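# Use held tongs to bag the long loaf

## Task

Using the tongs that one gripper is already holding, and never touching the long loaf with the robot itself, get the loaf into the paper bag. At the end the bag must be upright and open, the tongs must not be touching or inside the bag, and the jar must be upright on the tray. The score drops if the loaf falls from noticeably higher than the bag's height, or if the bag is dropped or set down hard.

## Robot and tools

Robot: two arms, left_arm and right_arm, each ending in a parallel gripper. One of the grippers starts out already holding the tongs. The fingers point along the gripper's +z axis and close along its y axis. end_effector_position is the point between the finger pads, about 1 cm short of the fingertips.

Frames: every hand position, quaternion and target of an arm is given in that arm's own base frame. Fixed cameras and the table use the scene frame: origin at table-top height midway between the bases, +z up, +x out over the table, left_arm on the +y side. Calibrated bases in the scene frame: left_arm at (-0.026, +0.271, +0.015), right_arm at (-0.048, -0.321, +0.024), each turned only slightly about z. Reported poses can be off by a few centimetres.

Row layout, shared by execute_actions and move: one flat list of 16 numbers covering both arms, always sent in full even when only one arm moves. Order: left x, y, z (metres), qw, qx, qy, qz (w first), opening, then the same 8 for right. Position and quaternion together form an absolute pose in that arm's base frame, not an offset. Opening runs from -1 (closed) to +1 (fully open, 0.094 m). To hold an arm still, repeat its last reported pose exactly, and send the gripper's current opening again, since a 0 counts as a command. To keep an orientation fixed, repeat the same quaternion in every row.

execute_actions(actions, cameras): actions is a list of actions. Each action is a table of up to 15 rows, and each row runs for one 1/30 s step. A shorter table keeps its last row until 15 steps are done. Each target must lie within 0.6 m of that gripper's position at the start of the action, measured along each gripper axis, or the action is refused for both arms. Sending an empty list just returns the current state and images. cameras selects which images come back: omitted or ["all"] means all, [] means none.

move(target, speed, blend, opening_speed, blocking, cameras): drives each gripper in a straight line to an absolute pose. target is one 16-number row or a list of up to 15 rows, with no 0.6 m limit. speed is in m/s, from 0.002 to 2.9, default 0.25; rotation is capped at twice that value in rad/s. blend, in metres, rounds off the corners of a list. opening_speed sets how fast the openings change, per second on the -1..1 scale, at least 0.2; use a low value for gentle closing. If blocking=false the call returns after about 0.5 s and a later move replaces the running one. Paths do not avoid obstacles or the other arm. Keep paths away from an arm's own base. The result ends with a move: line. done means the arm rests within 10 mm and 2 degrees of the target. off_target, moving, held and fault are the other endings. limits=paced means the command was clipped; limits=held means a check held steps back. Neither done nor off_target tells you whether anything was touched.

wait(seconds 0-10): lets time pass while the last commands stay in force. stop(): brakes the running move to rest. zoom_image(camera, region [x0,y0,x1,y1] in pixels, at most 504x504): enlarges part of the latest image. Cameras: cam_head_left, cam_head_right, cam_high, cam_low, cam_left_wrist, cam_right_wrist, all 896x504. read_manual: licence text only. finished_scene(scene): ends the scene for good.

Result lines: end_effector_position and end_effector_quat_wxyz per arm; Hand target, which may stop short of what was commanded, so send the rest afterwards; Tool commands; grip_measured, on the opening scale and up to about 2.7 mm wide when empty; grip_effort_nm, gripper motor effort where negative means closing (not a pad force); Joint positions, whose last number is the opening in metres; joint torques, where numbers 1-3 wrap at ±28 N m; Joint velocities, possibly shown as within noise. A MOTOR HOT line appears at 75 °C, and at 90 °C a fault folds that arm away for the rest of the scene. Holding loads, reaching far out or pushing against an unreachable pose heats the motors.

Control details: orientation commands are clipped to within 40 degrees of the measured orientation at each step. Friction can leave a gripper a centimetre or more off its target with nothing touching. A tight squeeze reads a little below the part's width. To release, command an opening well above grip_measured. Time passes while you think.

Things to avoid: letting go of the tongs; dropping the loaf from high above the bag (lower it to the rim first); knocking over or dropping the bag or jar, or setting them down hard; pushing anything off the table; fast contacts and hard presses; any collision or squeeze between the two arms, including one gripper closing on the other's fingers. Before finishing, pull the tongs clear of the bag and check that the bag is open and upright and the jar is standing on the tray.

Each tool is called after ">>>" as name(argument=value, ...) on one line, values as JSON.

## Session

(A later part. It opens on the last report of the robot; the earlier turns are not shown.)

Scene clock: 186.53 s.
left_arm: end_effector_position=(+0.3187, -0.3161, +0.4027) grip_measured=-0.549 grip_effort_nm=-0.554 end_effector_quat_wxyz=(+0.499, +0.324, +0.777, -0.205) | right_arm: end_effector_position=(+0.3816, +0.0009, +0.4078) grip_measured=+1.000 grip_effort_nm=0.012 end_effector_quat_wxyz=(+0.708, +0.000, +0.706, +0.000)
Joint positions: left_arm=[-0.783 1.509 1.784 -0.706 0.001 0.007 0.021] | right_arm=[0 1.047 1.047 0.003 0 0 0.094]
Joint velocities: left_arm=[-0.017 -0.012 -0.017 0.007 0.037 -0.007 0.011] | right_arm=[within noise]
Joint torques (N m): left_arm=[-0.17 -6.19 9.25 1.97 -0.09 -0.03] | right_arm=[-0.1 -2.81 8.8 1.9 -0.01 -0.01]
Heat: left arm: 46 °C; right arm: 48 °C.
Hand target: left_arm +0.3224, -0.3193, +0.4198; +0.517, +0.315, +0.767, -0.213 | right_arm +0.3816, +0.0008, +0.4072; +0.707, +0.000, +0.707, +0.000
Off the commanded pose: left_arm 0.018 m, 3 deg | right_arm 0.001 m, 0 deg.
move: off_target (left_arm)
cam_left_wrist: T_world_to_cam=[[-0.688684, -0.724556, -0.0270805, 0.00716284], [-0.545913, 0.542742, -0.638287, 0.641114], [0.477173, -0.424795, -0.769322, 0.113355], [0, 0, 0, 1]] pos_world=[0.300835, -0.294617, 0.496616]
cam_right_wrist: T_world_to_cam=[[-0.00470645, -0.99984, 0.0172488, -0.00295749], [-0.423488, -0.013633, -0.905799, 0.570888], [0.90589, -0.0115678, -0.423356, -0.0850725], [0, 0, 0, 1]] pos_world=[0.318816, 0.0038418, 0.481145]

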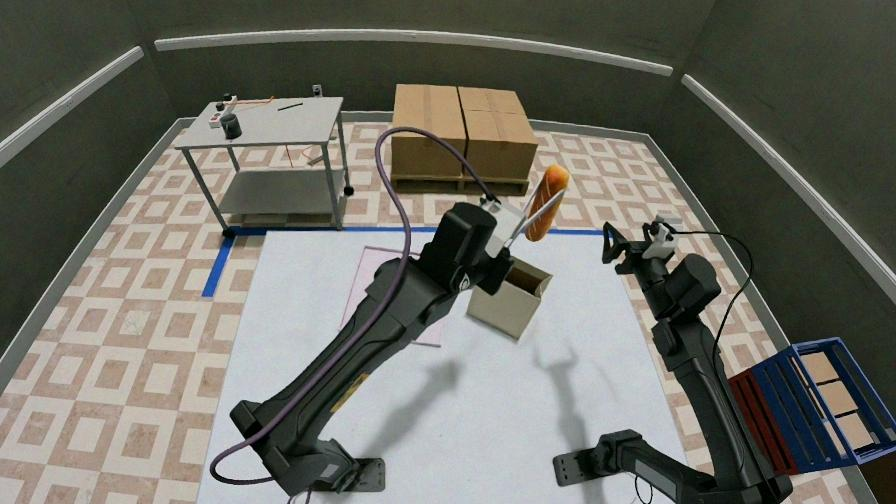

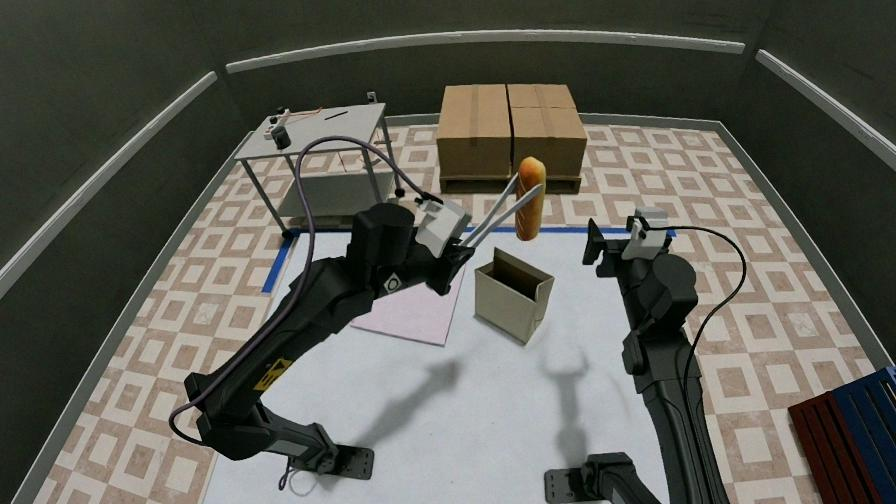

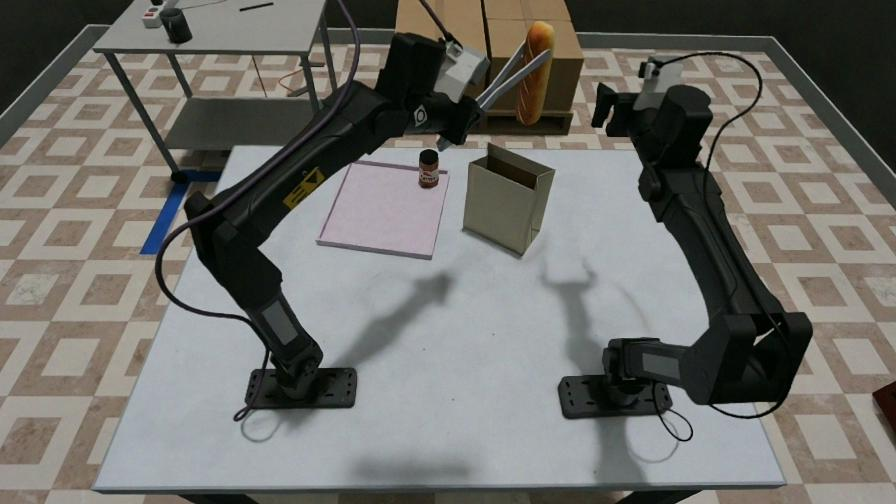

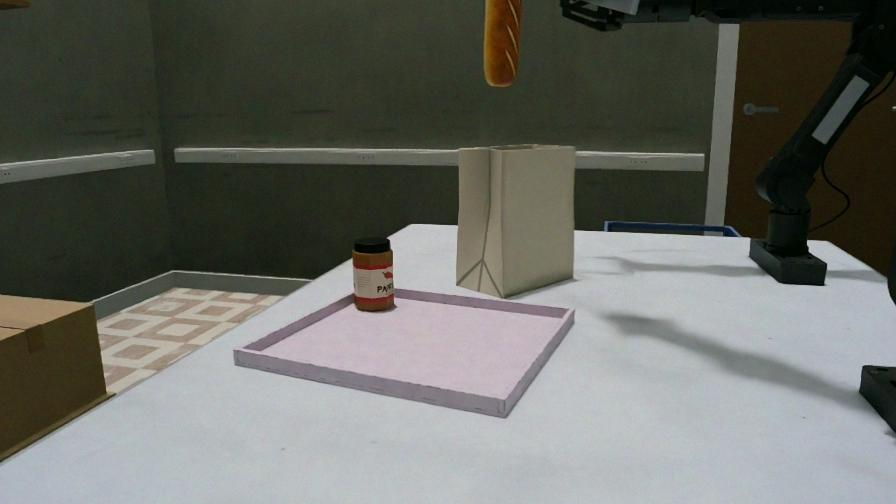

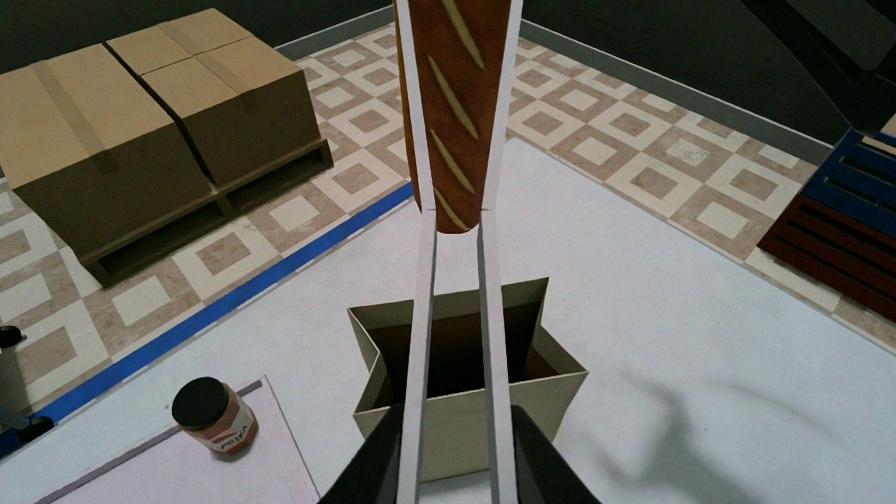

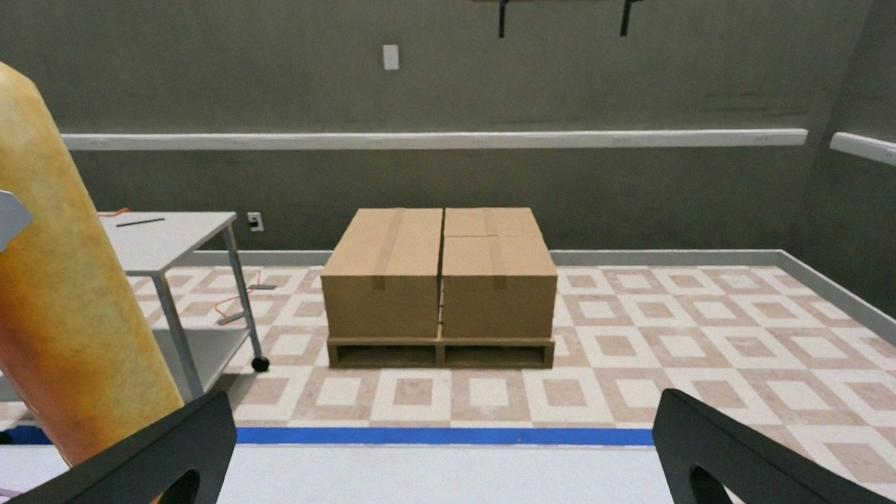

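>>> move(target=[0.303,-0.300,0.375,0.5172,0.3153,0.7667,-0.2127,-0.55,0.3816,0.0009,0.4072,0.7071,0,0.7071,0,1], speed=0.1)

>>> zoom_image(camera="cam_high", region=[400, 0, 650, 280])

>>> zoom_image(camera="cam_head_right", region=[400, 120, 650, 370])

Scene clock: 211.57 s.
left_arm: end_effector_position=(+0.3055, -0.3030, +0.3576) grip_measured=-0.549 grip_effort_nm=-0.554 end_effector_quat_wxyz=(+0.492, +0.326, +0.782, -0.202) | right_arm: end_effector_position=(+0.3816, +0.0009, +0.4078) grip_measured=+1.000 grip_effort_nm=0.022 end_effector_quat_wxyz=(+0.708, +0.000, +0.706, +0.000)
Joint positions: left_arm=[-0.783 1.38 1.496 -0.565 0.001 0.007 0.021] | right_arm=[0 1.047 1.047 0.003 0 0 0.094]
Joint velocities: left_arm=[-0.012 -0.007 0.017 0.037 0.051 0.051 0.012] | right_arm=[within noise]
Joint torques (N m): left_arm=[-0.12 -9.83 5.08 2.2 -0.06 -0.03] | right_arm=[-0.1 -2.82 8.8 1.9 -0.01 -0.01]
Heat: left arm: 43 °C; right arm: 49 °C.
Hand target: left_arm +0.3028, -0.2997, +0.3749; +0.517, +0.315, +0.767, -0.213 | right_arm +0.3816, +0.0008, +0.4072; +0.707, +0.000, +0.707, +0.000
Off the commanded pose: left_arm 0.018 m, 4 deg | right_arm 0.001 m, 0 deg.
move: off_target (left_arm)
cam_left_wrist: T_world_to_cam=[[-0.689086, -0.724157, -0.0275057, 0.00673104], [-0.554422, 0.551253, -0.623487, 0.597949], [0.466665, -0.414387, -0.78135, 0.101157], [0, 0, 0, 1]] pos_world=[0.288948, -0.282829, 0.452038]
cam_right_wrist: T_world_to_cam=[[-0.00470645, -0.99984, 0.0172488, -0.00295749], [-0.423488, -0.013633, -0.905799, 0.570888], [0.90589, -0.0115678, -0.423356, -0.0850725], [0, 0, 0, 1]] pos_world=[0.318816, 0.0038418, 0.481145]

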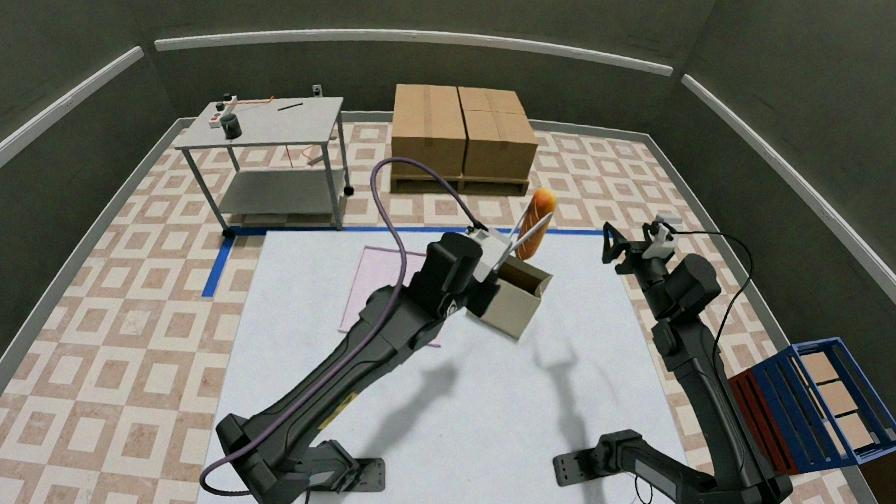

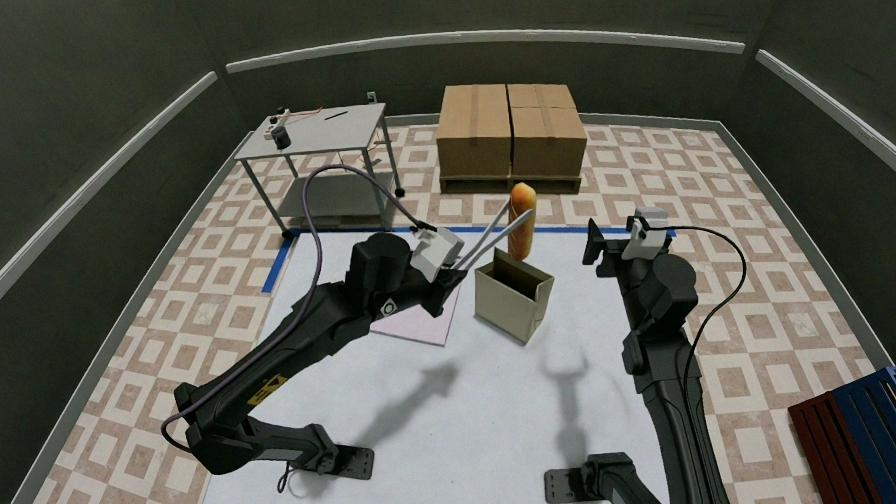

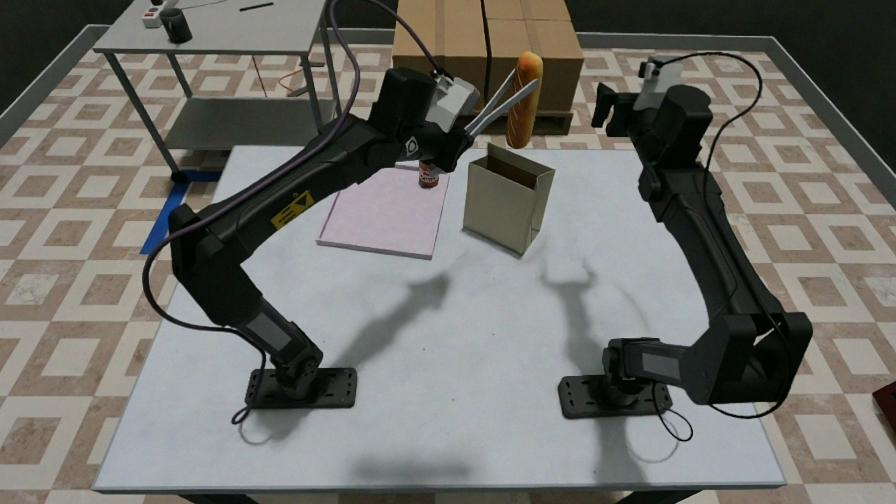

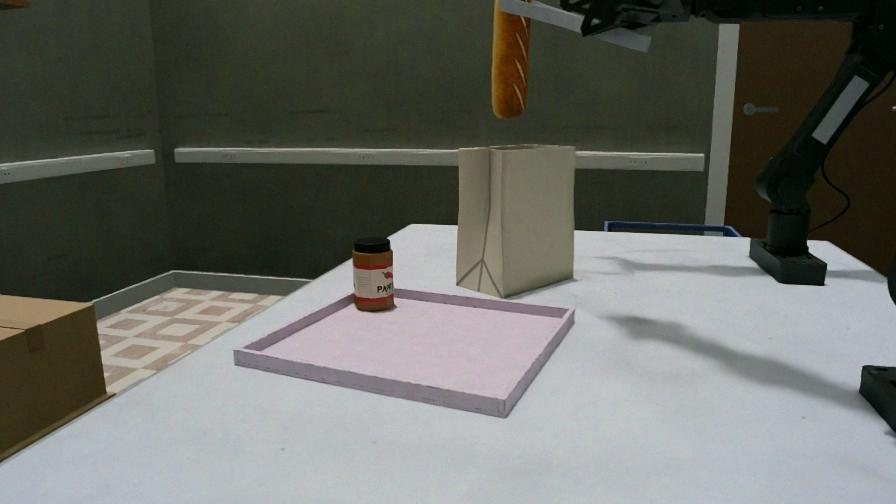

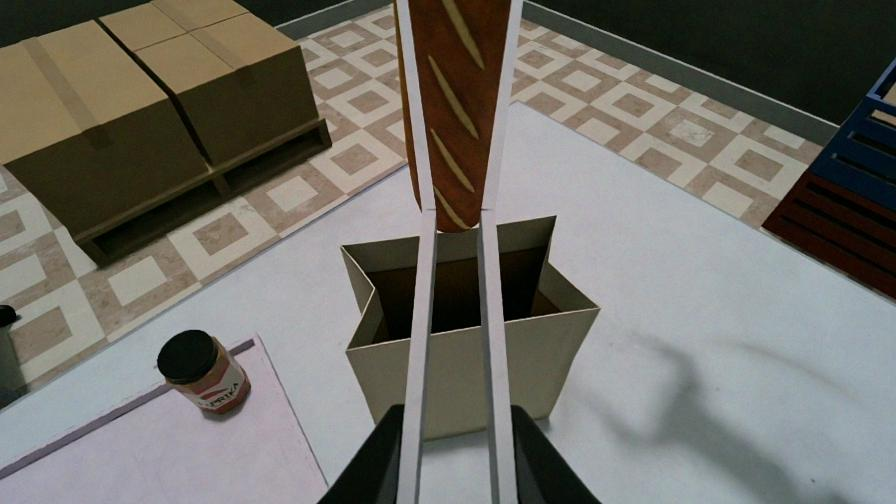

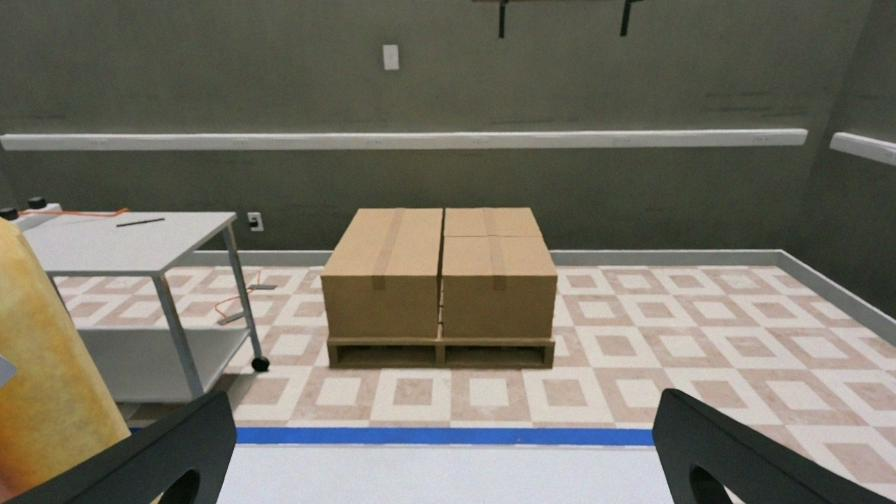

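Scaled by 1.800.

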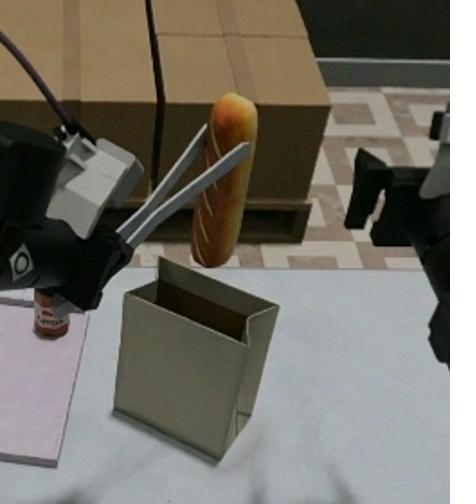

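Scaled by 2.016.

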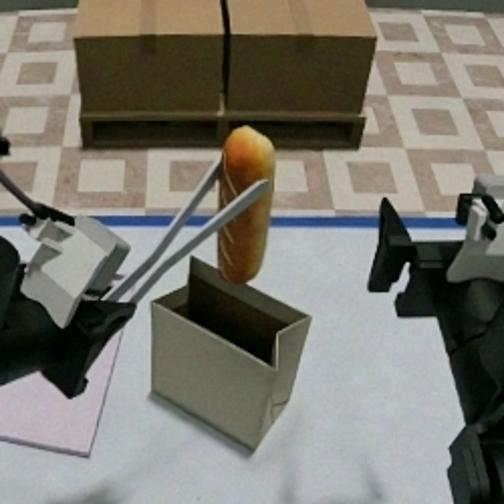

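>>> move(target=[0.294,-0.291,0.30,0.5172,0.3153,0.7667,-0.2127,-0.55,0.3816,0.0009,0.4072,0.7071,0,0.7071,0,1], speed=0.08, cameras=["cam_high","cam_low","cam_left_wrist","cam_head_right"])

>>> zoom_image(camera="cam_high", region=[400, 0, 650, 280])

>>> zoom_image(camera="cam_head_right", region=[400, 120, 650, 370])

Scene clock: 224.77 s.
left_arm: end_effector_position=(+0.2960, -0.2935, +0.2808) grip_measured=-0.547 grip_effort_nm=-0.711 end_effector_quat_wxyz=(+0.490, +0.327, +0.783, -0.201) | right_arm: end_effector_position=(+0.3816, +0.0009, +0.4079) grip_measured=+1.000 grip_effort_nm=0.002 end_effector_quat_wxyz=(+0.708, +0.000, +0.706, +0.000)
Joint positions: left_arm=[-0.783 1.272 1.108 -0.292 0.001 0.007 0.021] | right_arm=[0 1.047 1.047 0.003 0 0 0.094]
Joint torques (N m): left_arm=[-0.17 -9.61 5.52 2.17 -0.06 -0.11] | right_arm=[-0.1 -2.82 8.8 1.9 -0.01 -0.01]
Heat: left arm: 45 °C; right arm: 50 °C.
Hand target: left_arm +0.2938, -0.2907, +0.3000; +0.517, +0.315, +0.767, -0.213 | right_arm +0.3816, +0.0008, +0.4072; +0.707, +0.000, +0.707, +0.000
Off the commanded pose: left_arm 0.019 m, 4 deg | right_arm 0.001 m, 0 deg.
move: off_target (left_arm)
cam_left_wrist: T_world_to_cam=[[-0.689207, -0.724037, -0.0276574, 0.00506395], [-0.557121, 0.553953, -0.61867, 0.539761], [0.463261, -0.410983, -0.785164, 0.0525632], [0, 0, 0, 1]] pos_world=[0.279852, -0.273733, 0.375345]
Images, in order (width x height): cam_head_right 896x504, cam_high 896x504, cam_low 896x504, cam_left_wrist 896x504.

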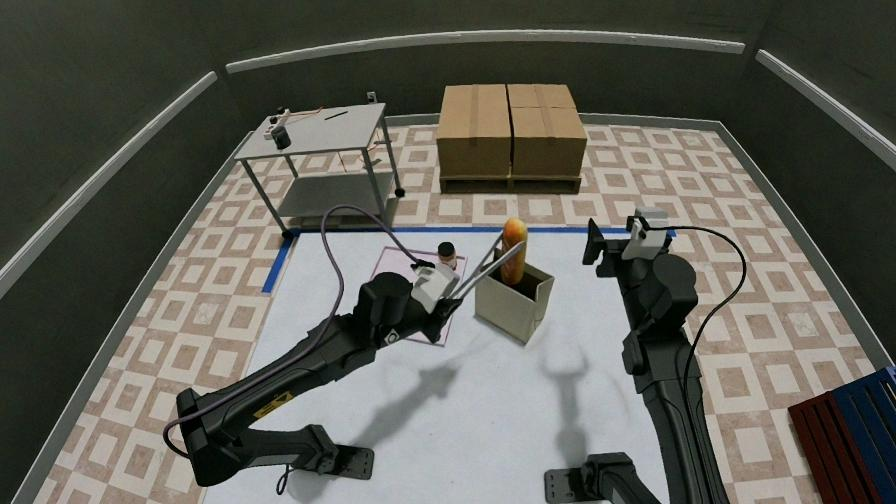

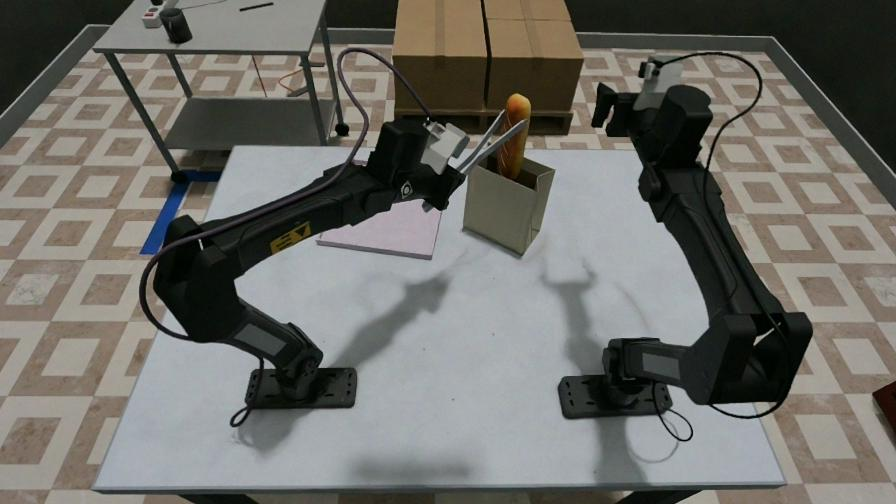

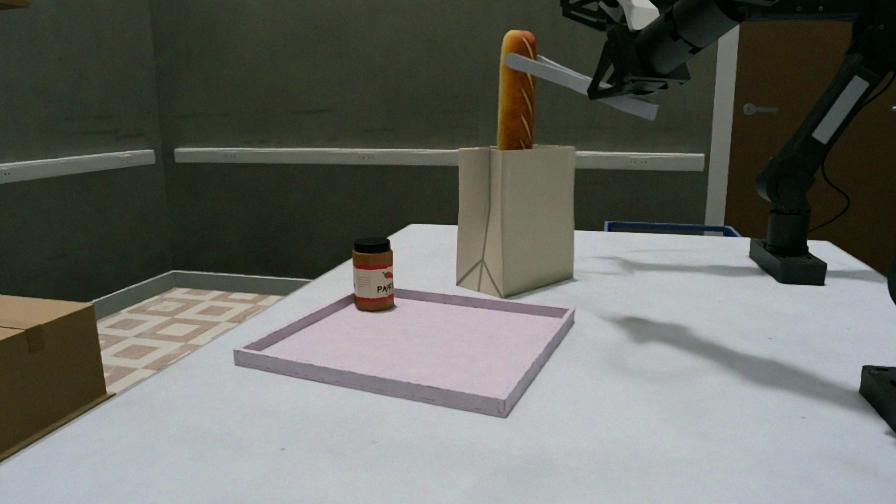

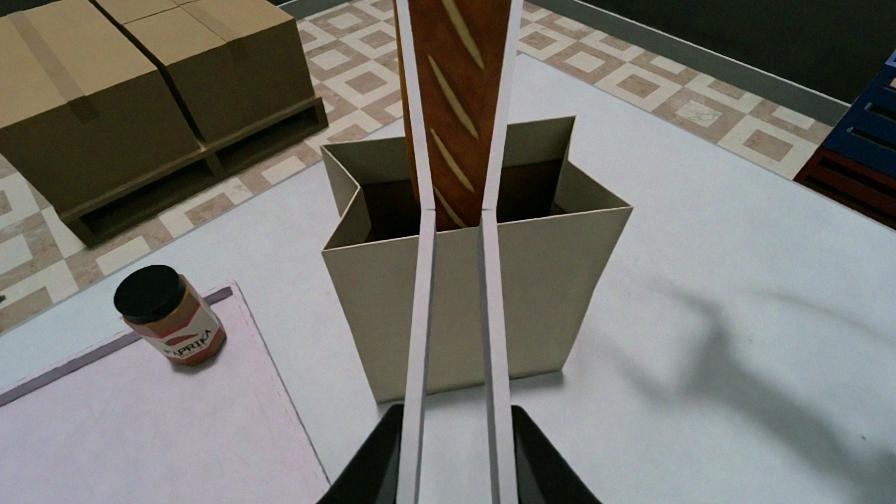

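Scaled by 1.800.

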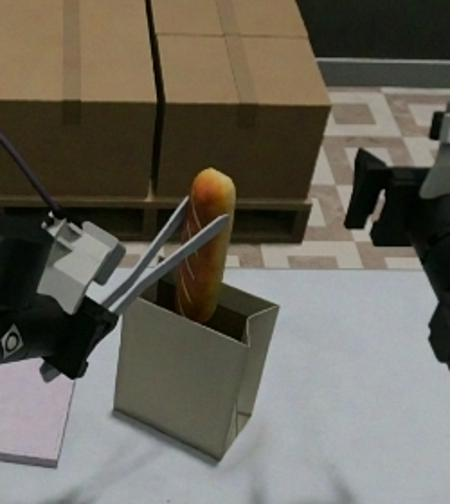

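Scaled by 2.016.

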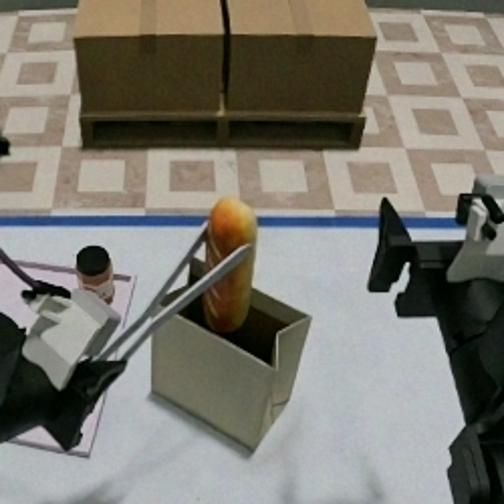

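>>> move(target=[0.296,-0.293,0.228,0.5172,0.3153,0.7667,-0.2127,-0.55,0.3816,0.0009,0.4072,0.7071,0,0.7071,0,1], speed=0.08, cameras=["cam_high","cam_low","cam_left_wrist","cam_head_right"])

>>> zoom_image(camera="cam_high", region=[400, 0, 650, 280])

>>> zoom_image(camera="cam_head_right", region=[400, 120, 650, 370])

Scene clock: 242.47 s.
left_arm: end_effector_position=(+0.2945, -0.2920, +0.2225) grip_measured=-0.549 grip_effort_nm=-0.554 end_effector_quat_wxyz=(+0.503, +0.323, +0.774, -0.206) | right_arm: end_effector_position=(+0.3816, +0.0009, +0.4079) grip_measured=+1.000 grip_effort_nm=0.007 end_effector_quat_wxyz=(+0.708, +0.000, +0.706, +0.000)
Joint positions: left_arm=[-0.783 1.262 0.839 0.003 0.001 0.007 0.021] | right_arm=[0 1.047 1.047 0.003 0 0 0.094]
Joint velocities: left_arm=[-0.012 -0.032 0.017 0.051 -0.022 -0.007 0.011] | right_arm=[within noise]
Joint torques (N m): left_arm=[0.16 -6.23 5.55 2.21 -0.06 -0.03] | right_arm=[-0.1 -2.82 8.8 1.9 -0.01 -0.01]
Heat: left arm: 44 °C; right arm: 50 °C.
Hand target: left_arm +0.2959, -0.2928, +0.2281; +0.517, +0.315, +0.767, -0.213 | right_arm +0.3816, +0.0008, +0.4072; +0.707, +0.000, +0.707, +0.000
Off the commanded pose: left_arm 0.006 m, 2 deg | right_arm 0.001 m, 0 deg.
move: done
cam_left_wrist: T_world_to_cam=[[-0.688541, -0.724699, -0.0268862, 0.00295489], [-0.541564, 0.538493, -0.645549, 0.498958], [0.482307, -0.429926, -0.763246, -0.00783033], [0, 0, 0, 1]] pos_world=[0.276029, -0.26991, 0.316205]
Images, in order (width x height): cam_head_right 896x504, cam_high 896x504, cam_low 896x504, cam_left_wrist 896x504.

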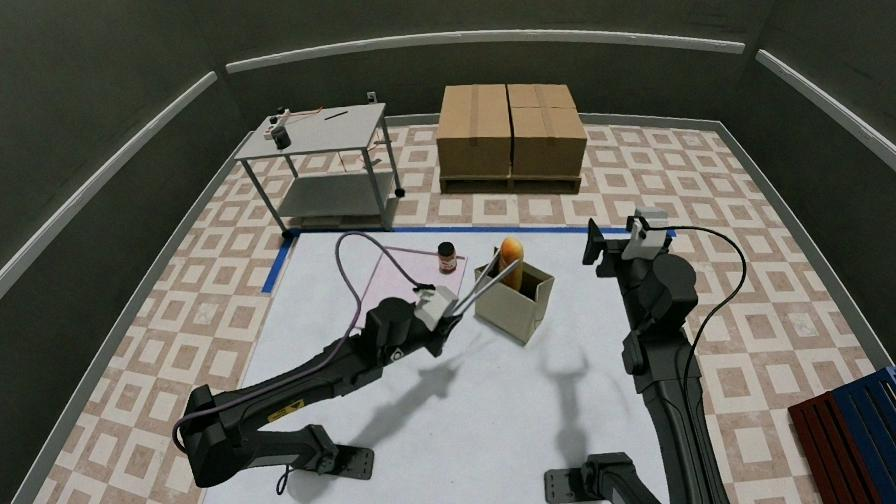

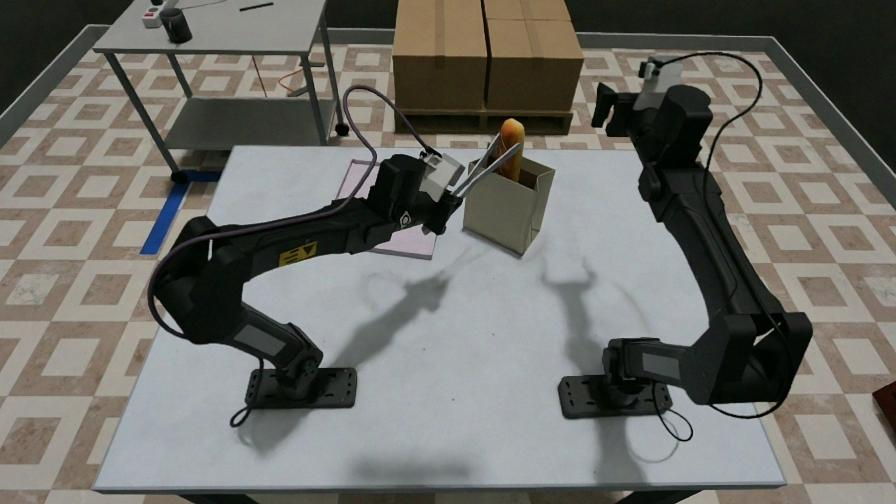

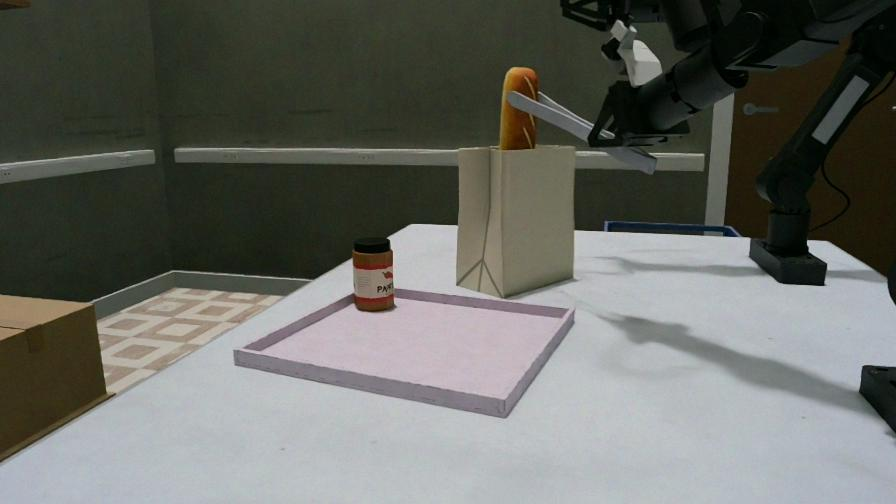

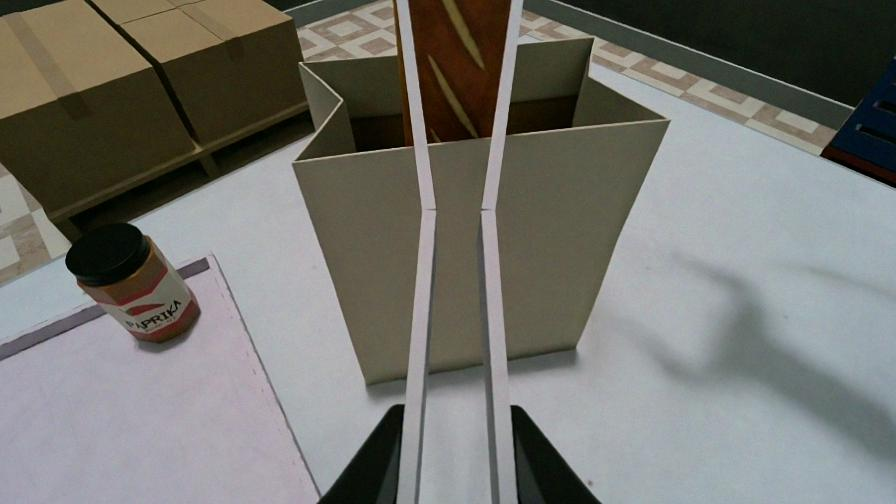

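Scaled by 1.800.

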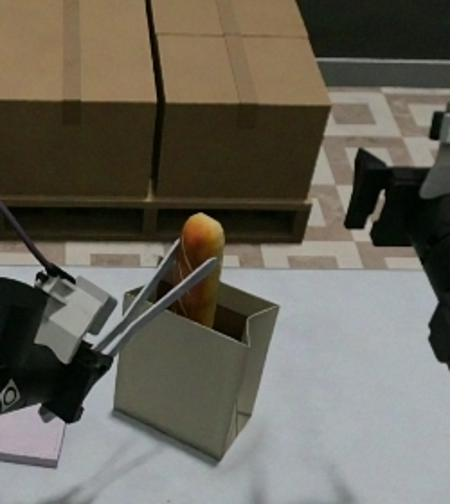

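Scaled by 2.016.

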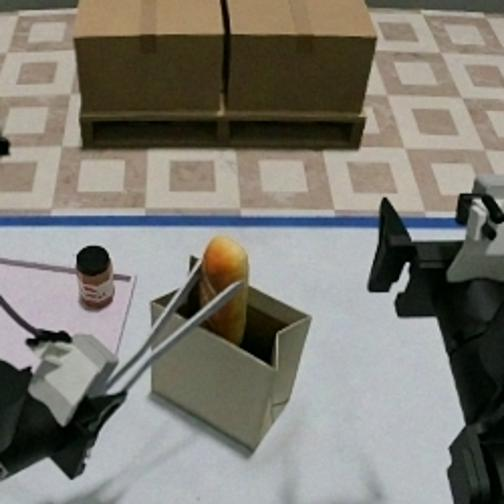

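>>> move(target=[[0.296,-0.293,0.205,0.5172,0.3153,0.7667,-0.2127,-0.55,0.3816,0.0009,0.4072,0.7071,0,0.7071,0,1],[0.296,-0.293,0.205,0.5172,0.3153,0.7667,-0.2127,-0.25,0.3816,0.0009,0.4072,0.7071,0,0.7071,0,1]], speed=0.06, opening_speed=0.4)

Scene clock: 251.30 s.
left_arm: end_effector_position=(+0.2953, -0.2928, +0.2108) grip_measured=-0.252 grip_effort_nm=0.042 end_effector_quat_wxyz=(+0.518, +0.319, +0.765, -0.212) | right_arm: end_effector_position=(+0.3816, +0.0009, +0.4079) grip_measured=+1.000 grip_effort_nm=0.002 end_effector_quat_wxyz=(+0.708, +0.000, +0.706, +0.000)
Joint positions: left_arm=[-0.783 1.272 0.762 0.126 0.001 0.007 0.035] | right_arm=[0 1.047 1.047 0.003 0 0 0.094]
Joint torques (N m): left_arm=[-0.12 -4.72 5.46 2.04 -0.03 -0.06] | right_arm=[-0.1 -2.81 8.8 1.9 0 -0.01]
Heat: left arm: 43 °C; right arm: 51 °C.
Hand target: left_arm +0.2960, -0.2929, +0.2050; +0.517, +0.315, +0.767, -0.213 | right_arm +0.3816, +0.0008, +0.4072; +0.707, +0.000, +0.707, +0.000
Off the commanded pose: left_arm 0.006 m, 1 deg | right_arm 0.001 m, 0 deg.
move: done
cam_left_wrist: T_world_to_cam=[[-0.687544, -0.725674, -0.0261075, 0.00190022], [-0.524035, 0.520746, -0.673952, 0.487853], [0.502664, -0.44969, -0.738314, -0.0345094], [0, 0, 0, 1]] pos_world=[0.274305, -0.268187, 0.30336]
cam_right_wrist: T_world_to_cam=[[-0.00471295, -0.99984, 0.017246, -0.00295581], [-0.423203, -0.0136314, -0.905932, 0.570951], [0.906023, -0.0115682, -0.423071, -0.0852091], [0, 0, 0, 1]] pos_world=[0.318816, 0.0038418, 0.481245]

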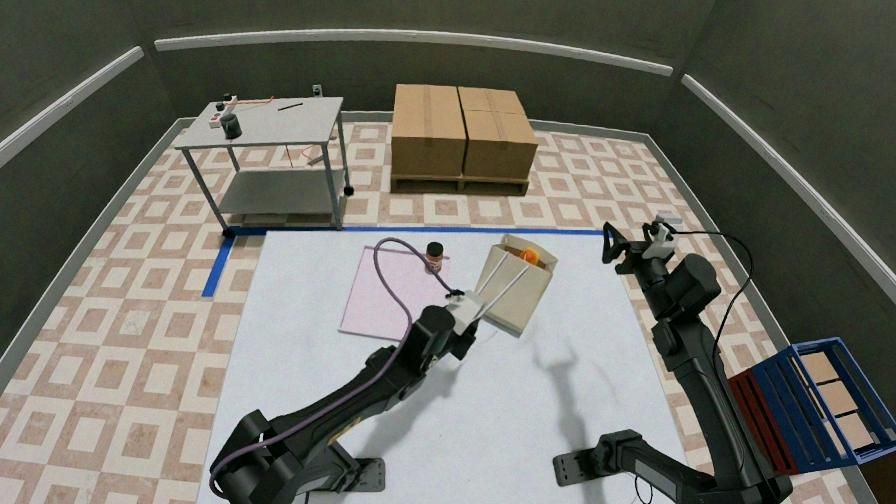

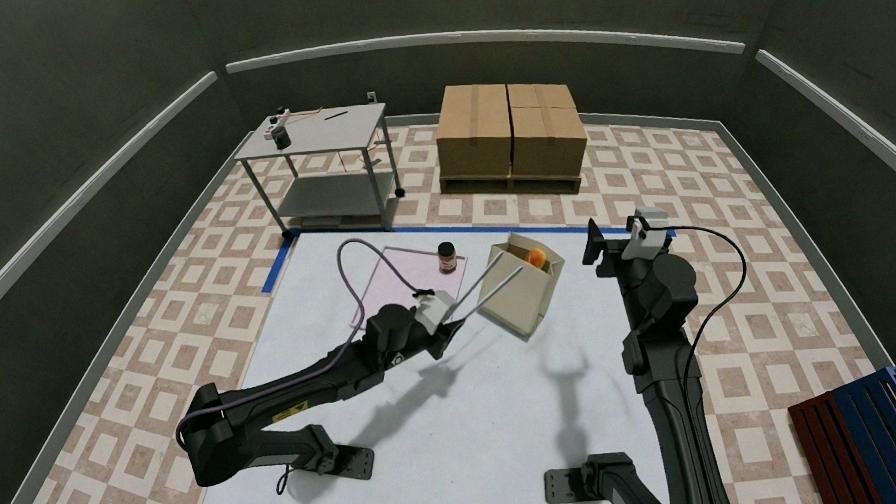

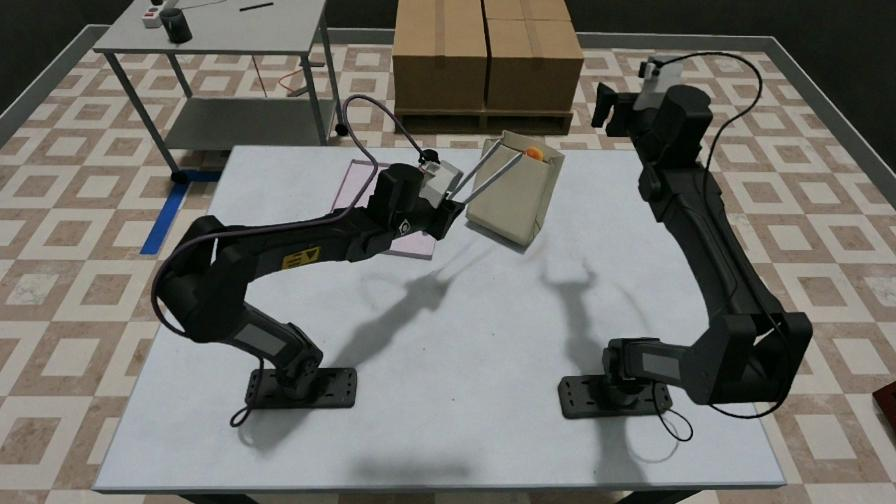

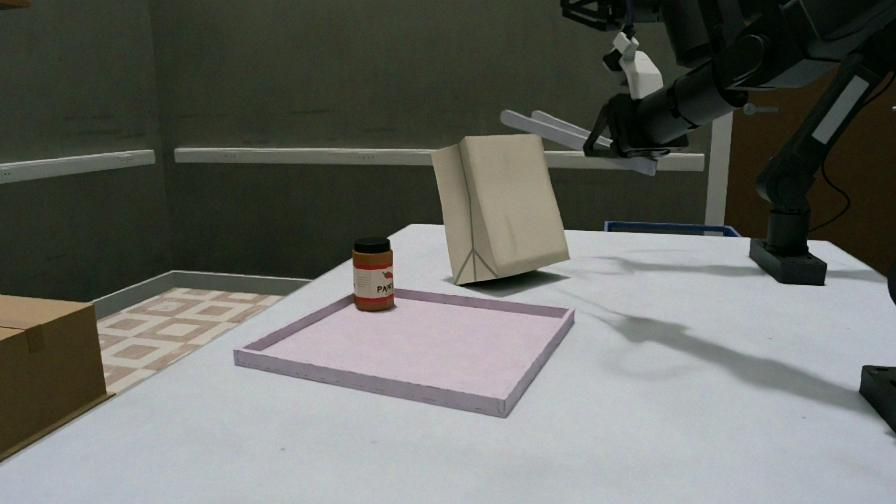

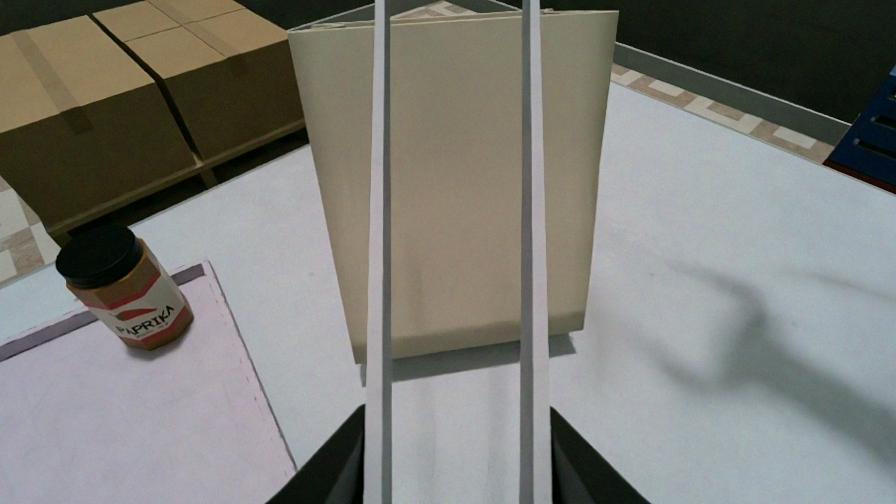

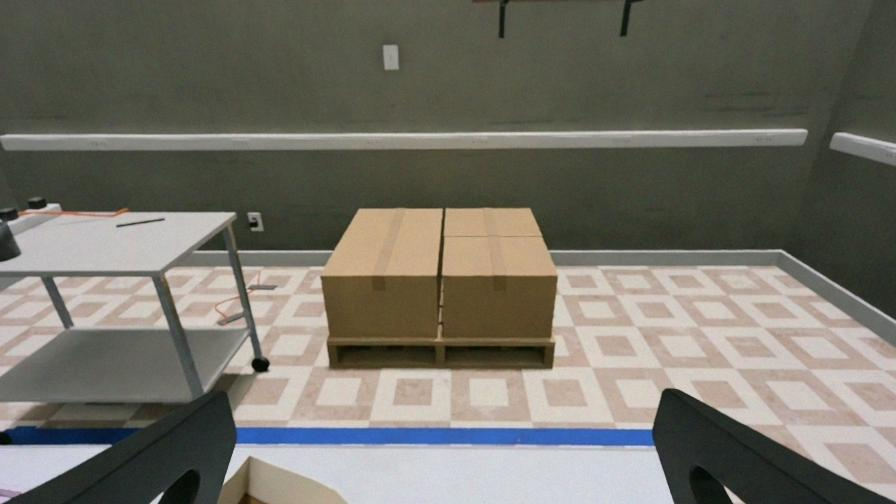

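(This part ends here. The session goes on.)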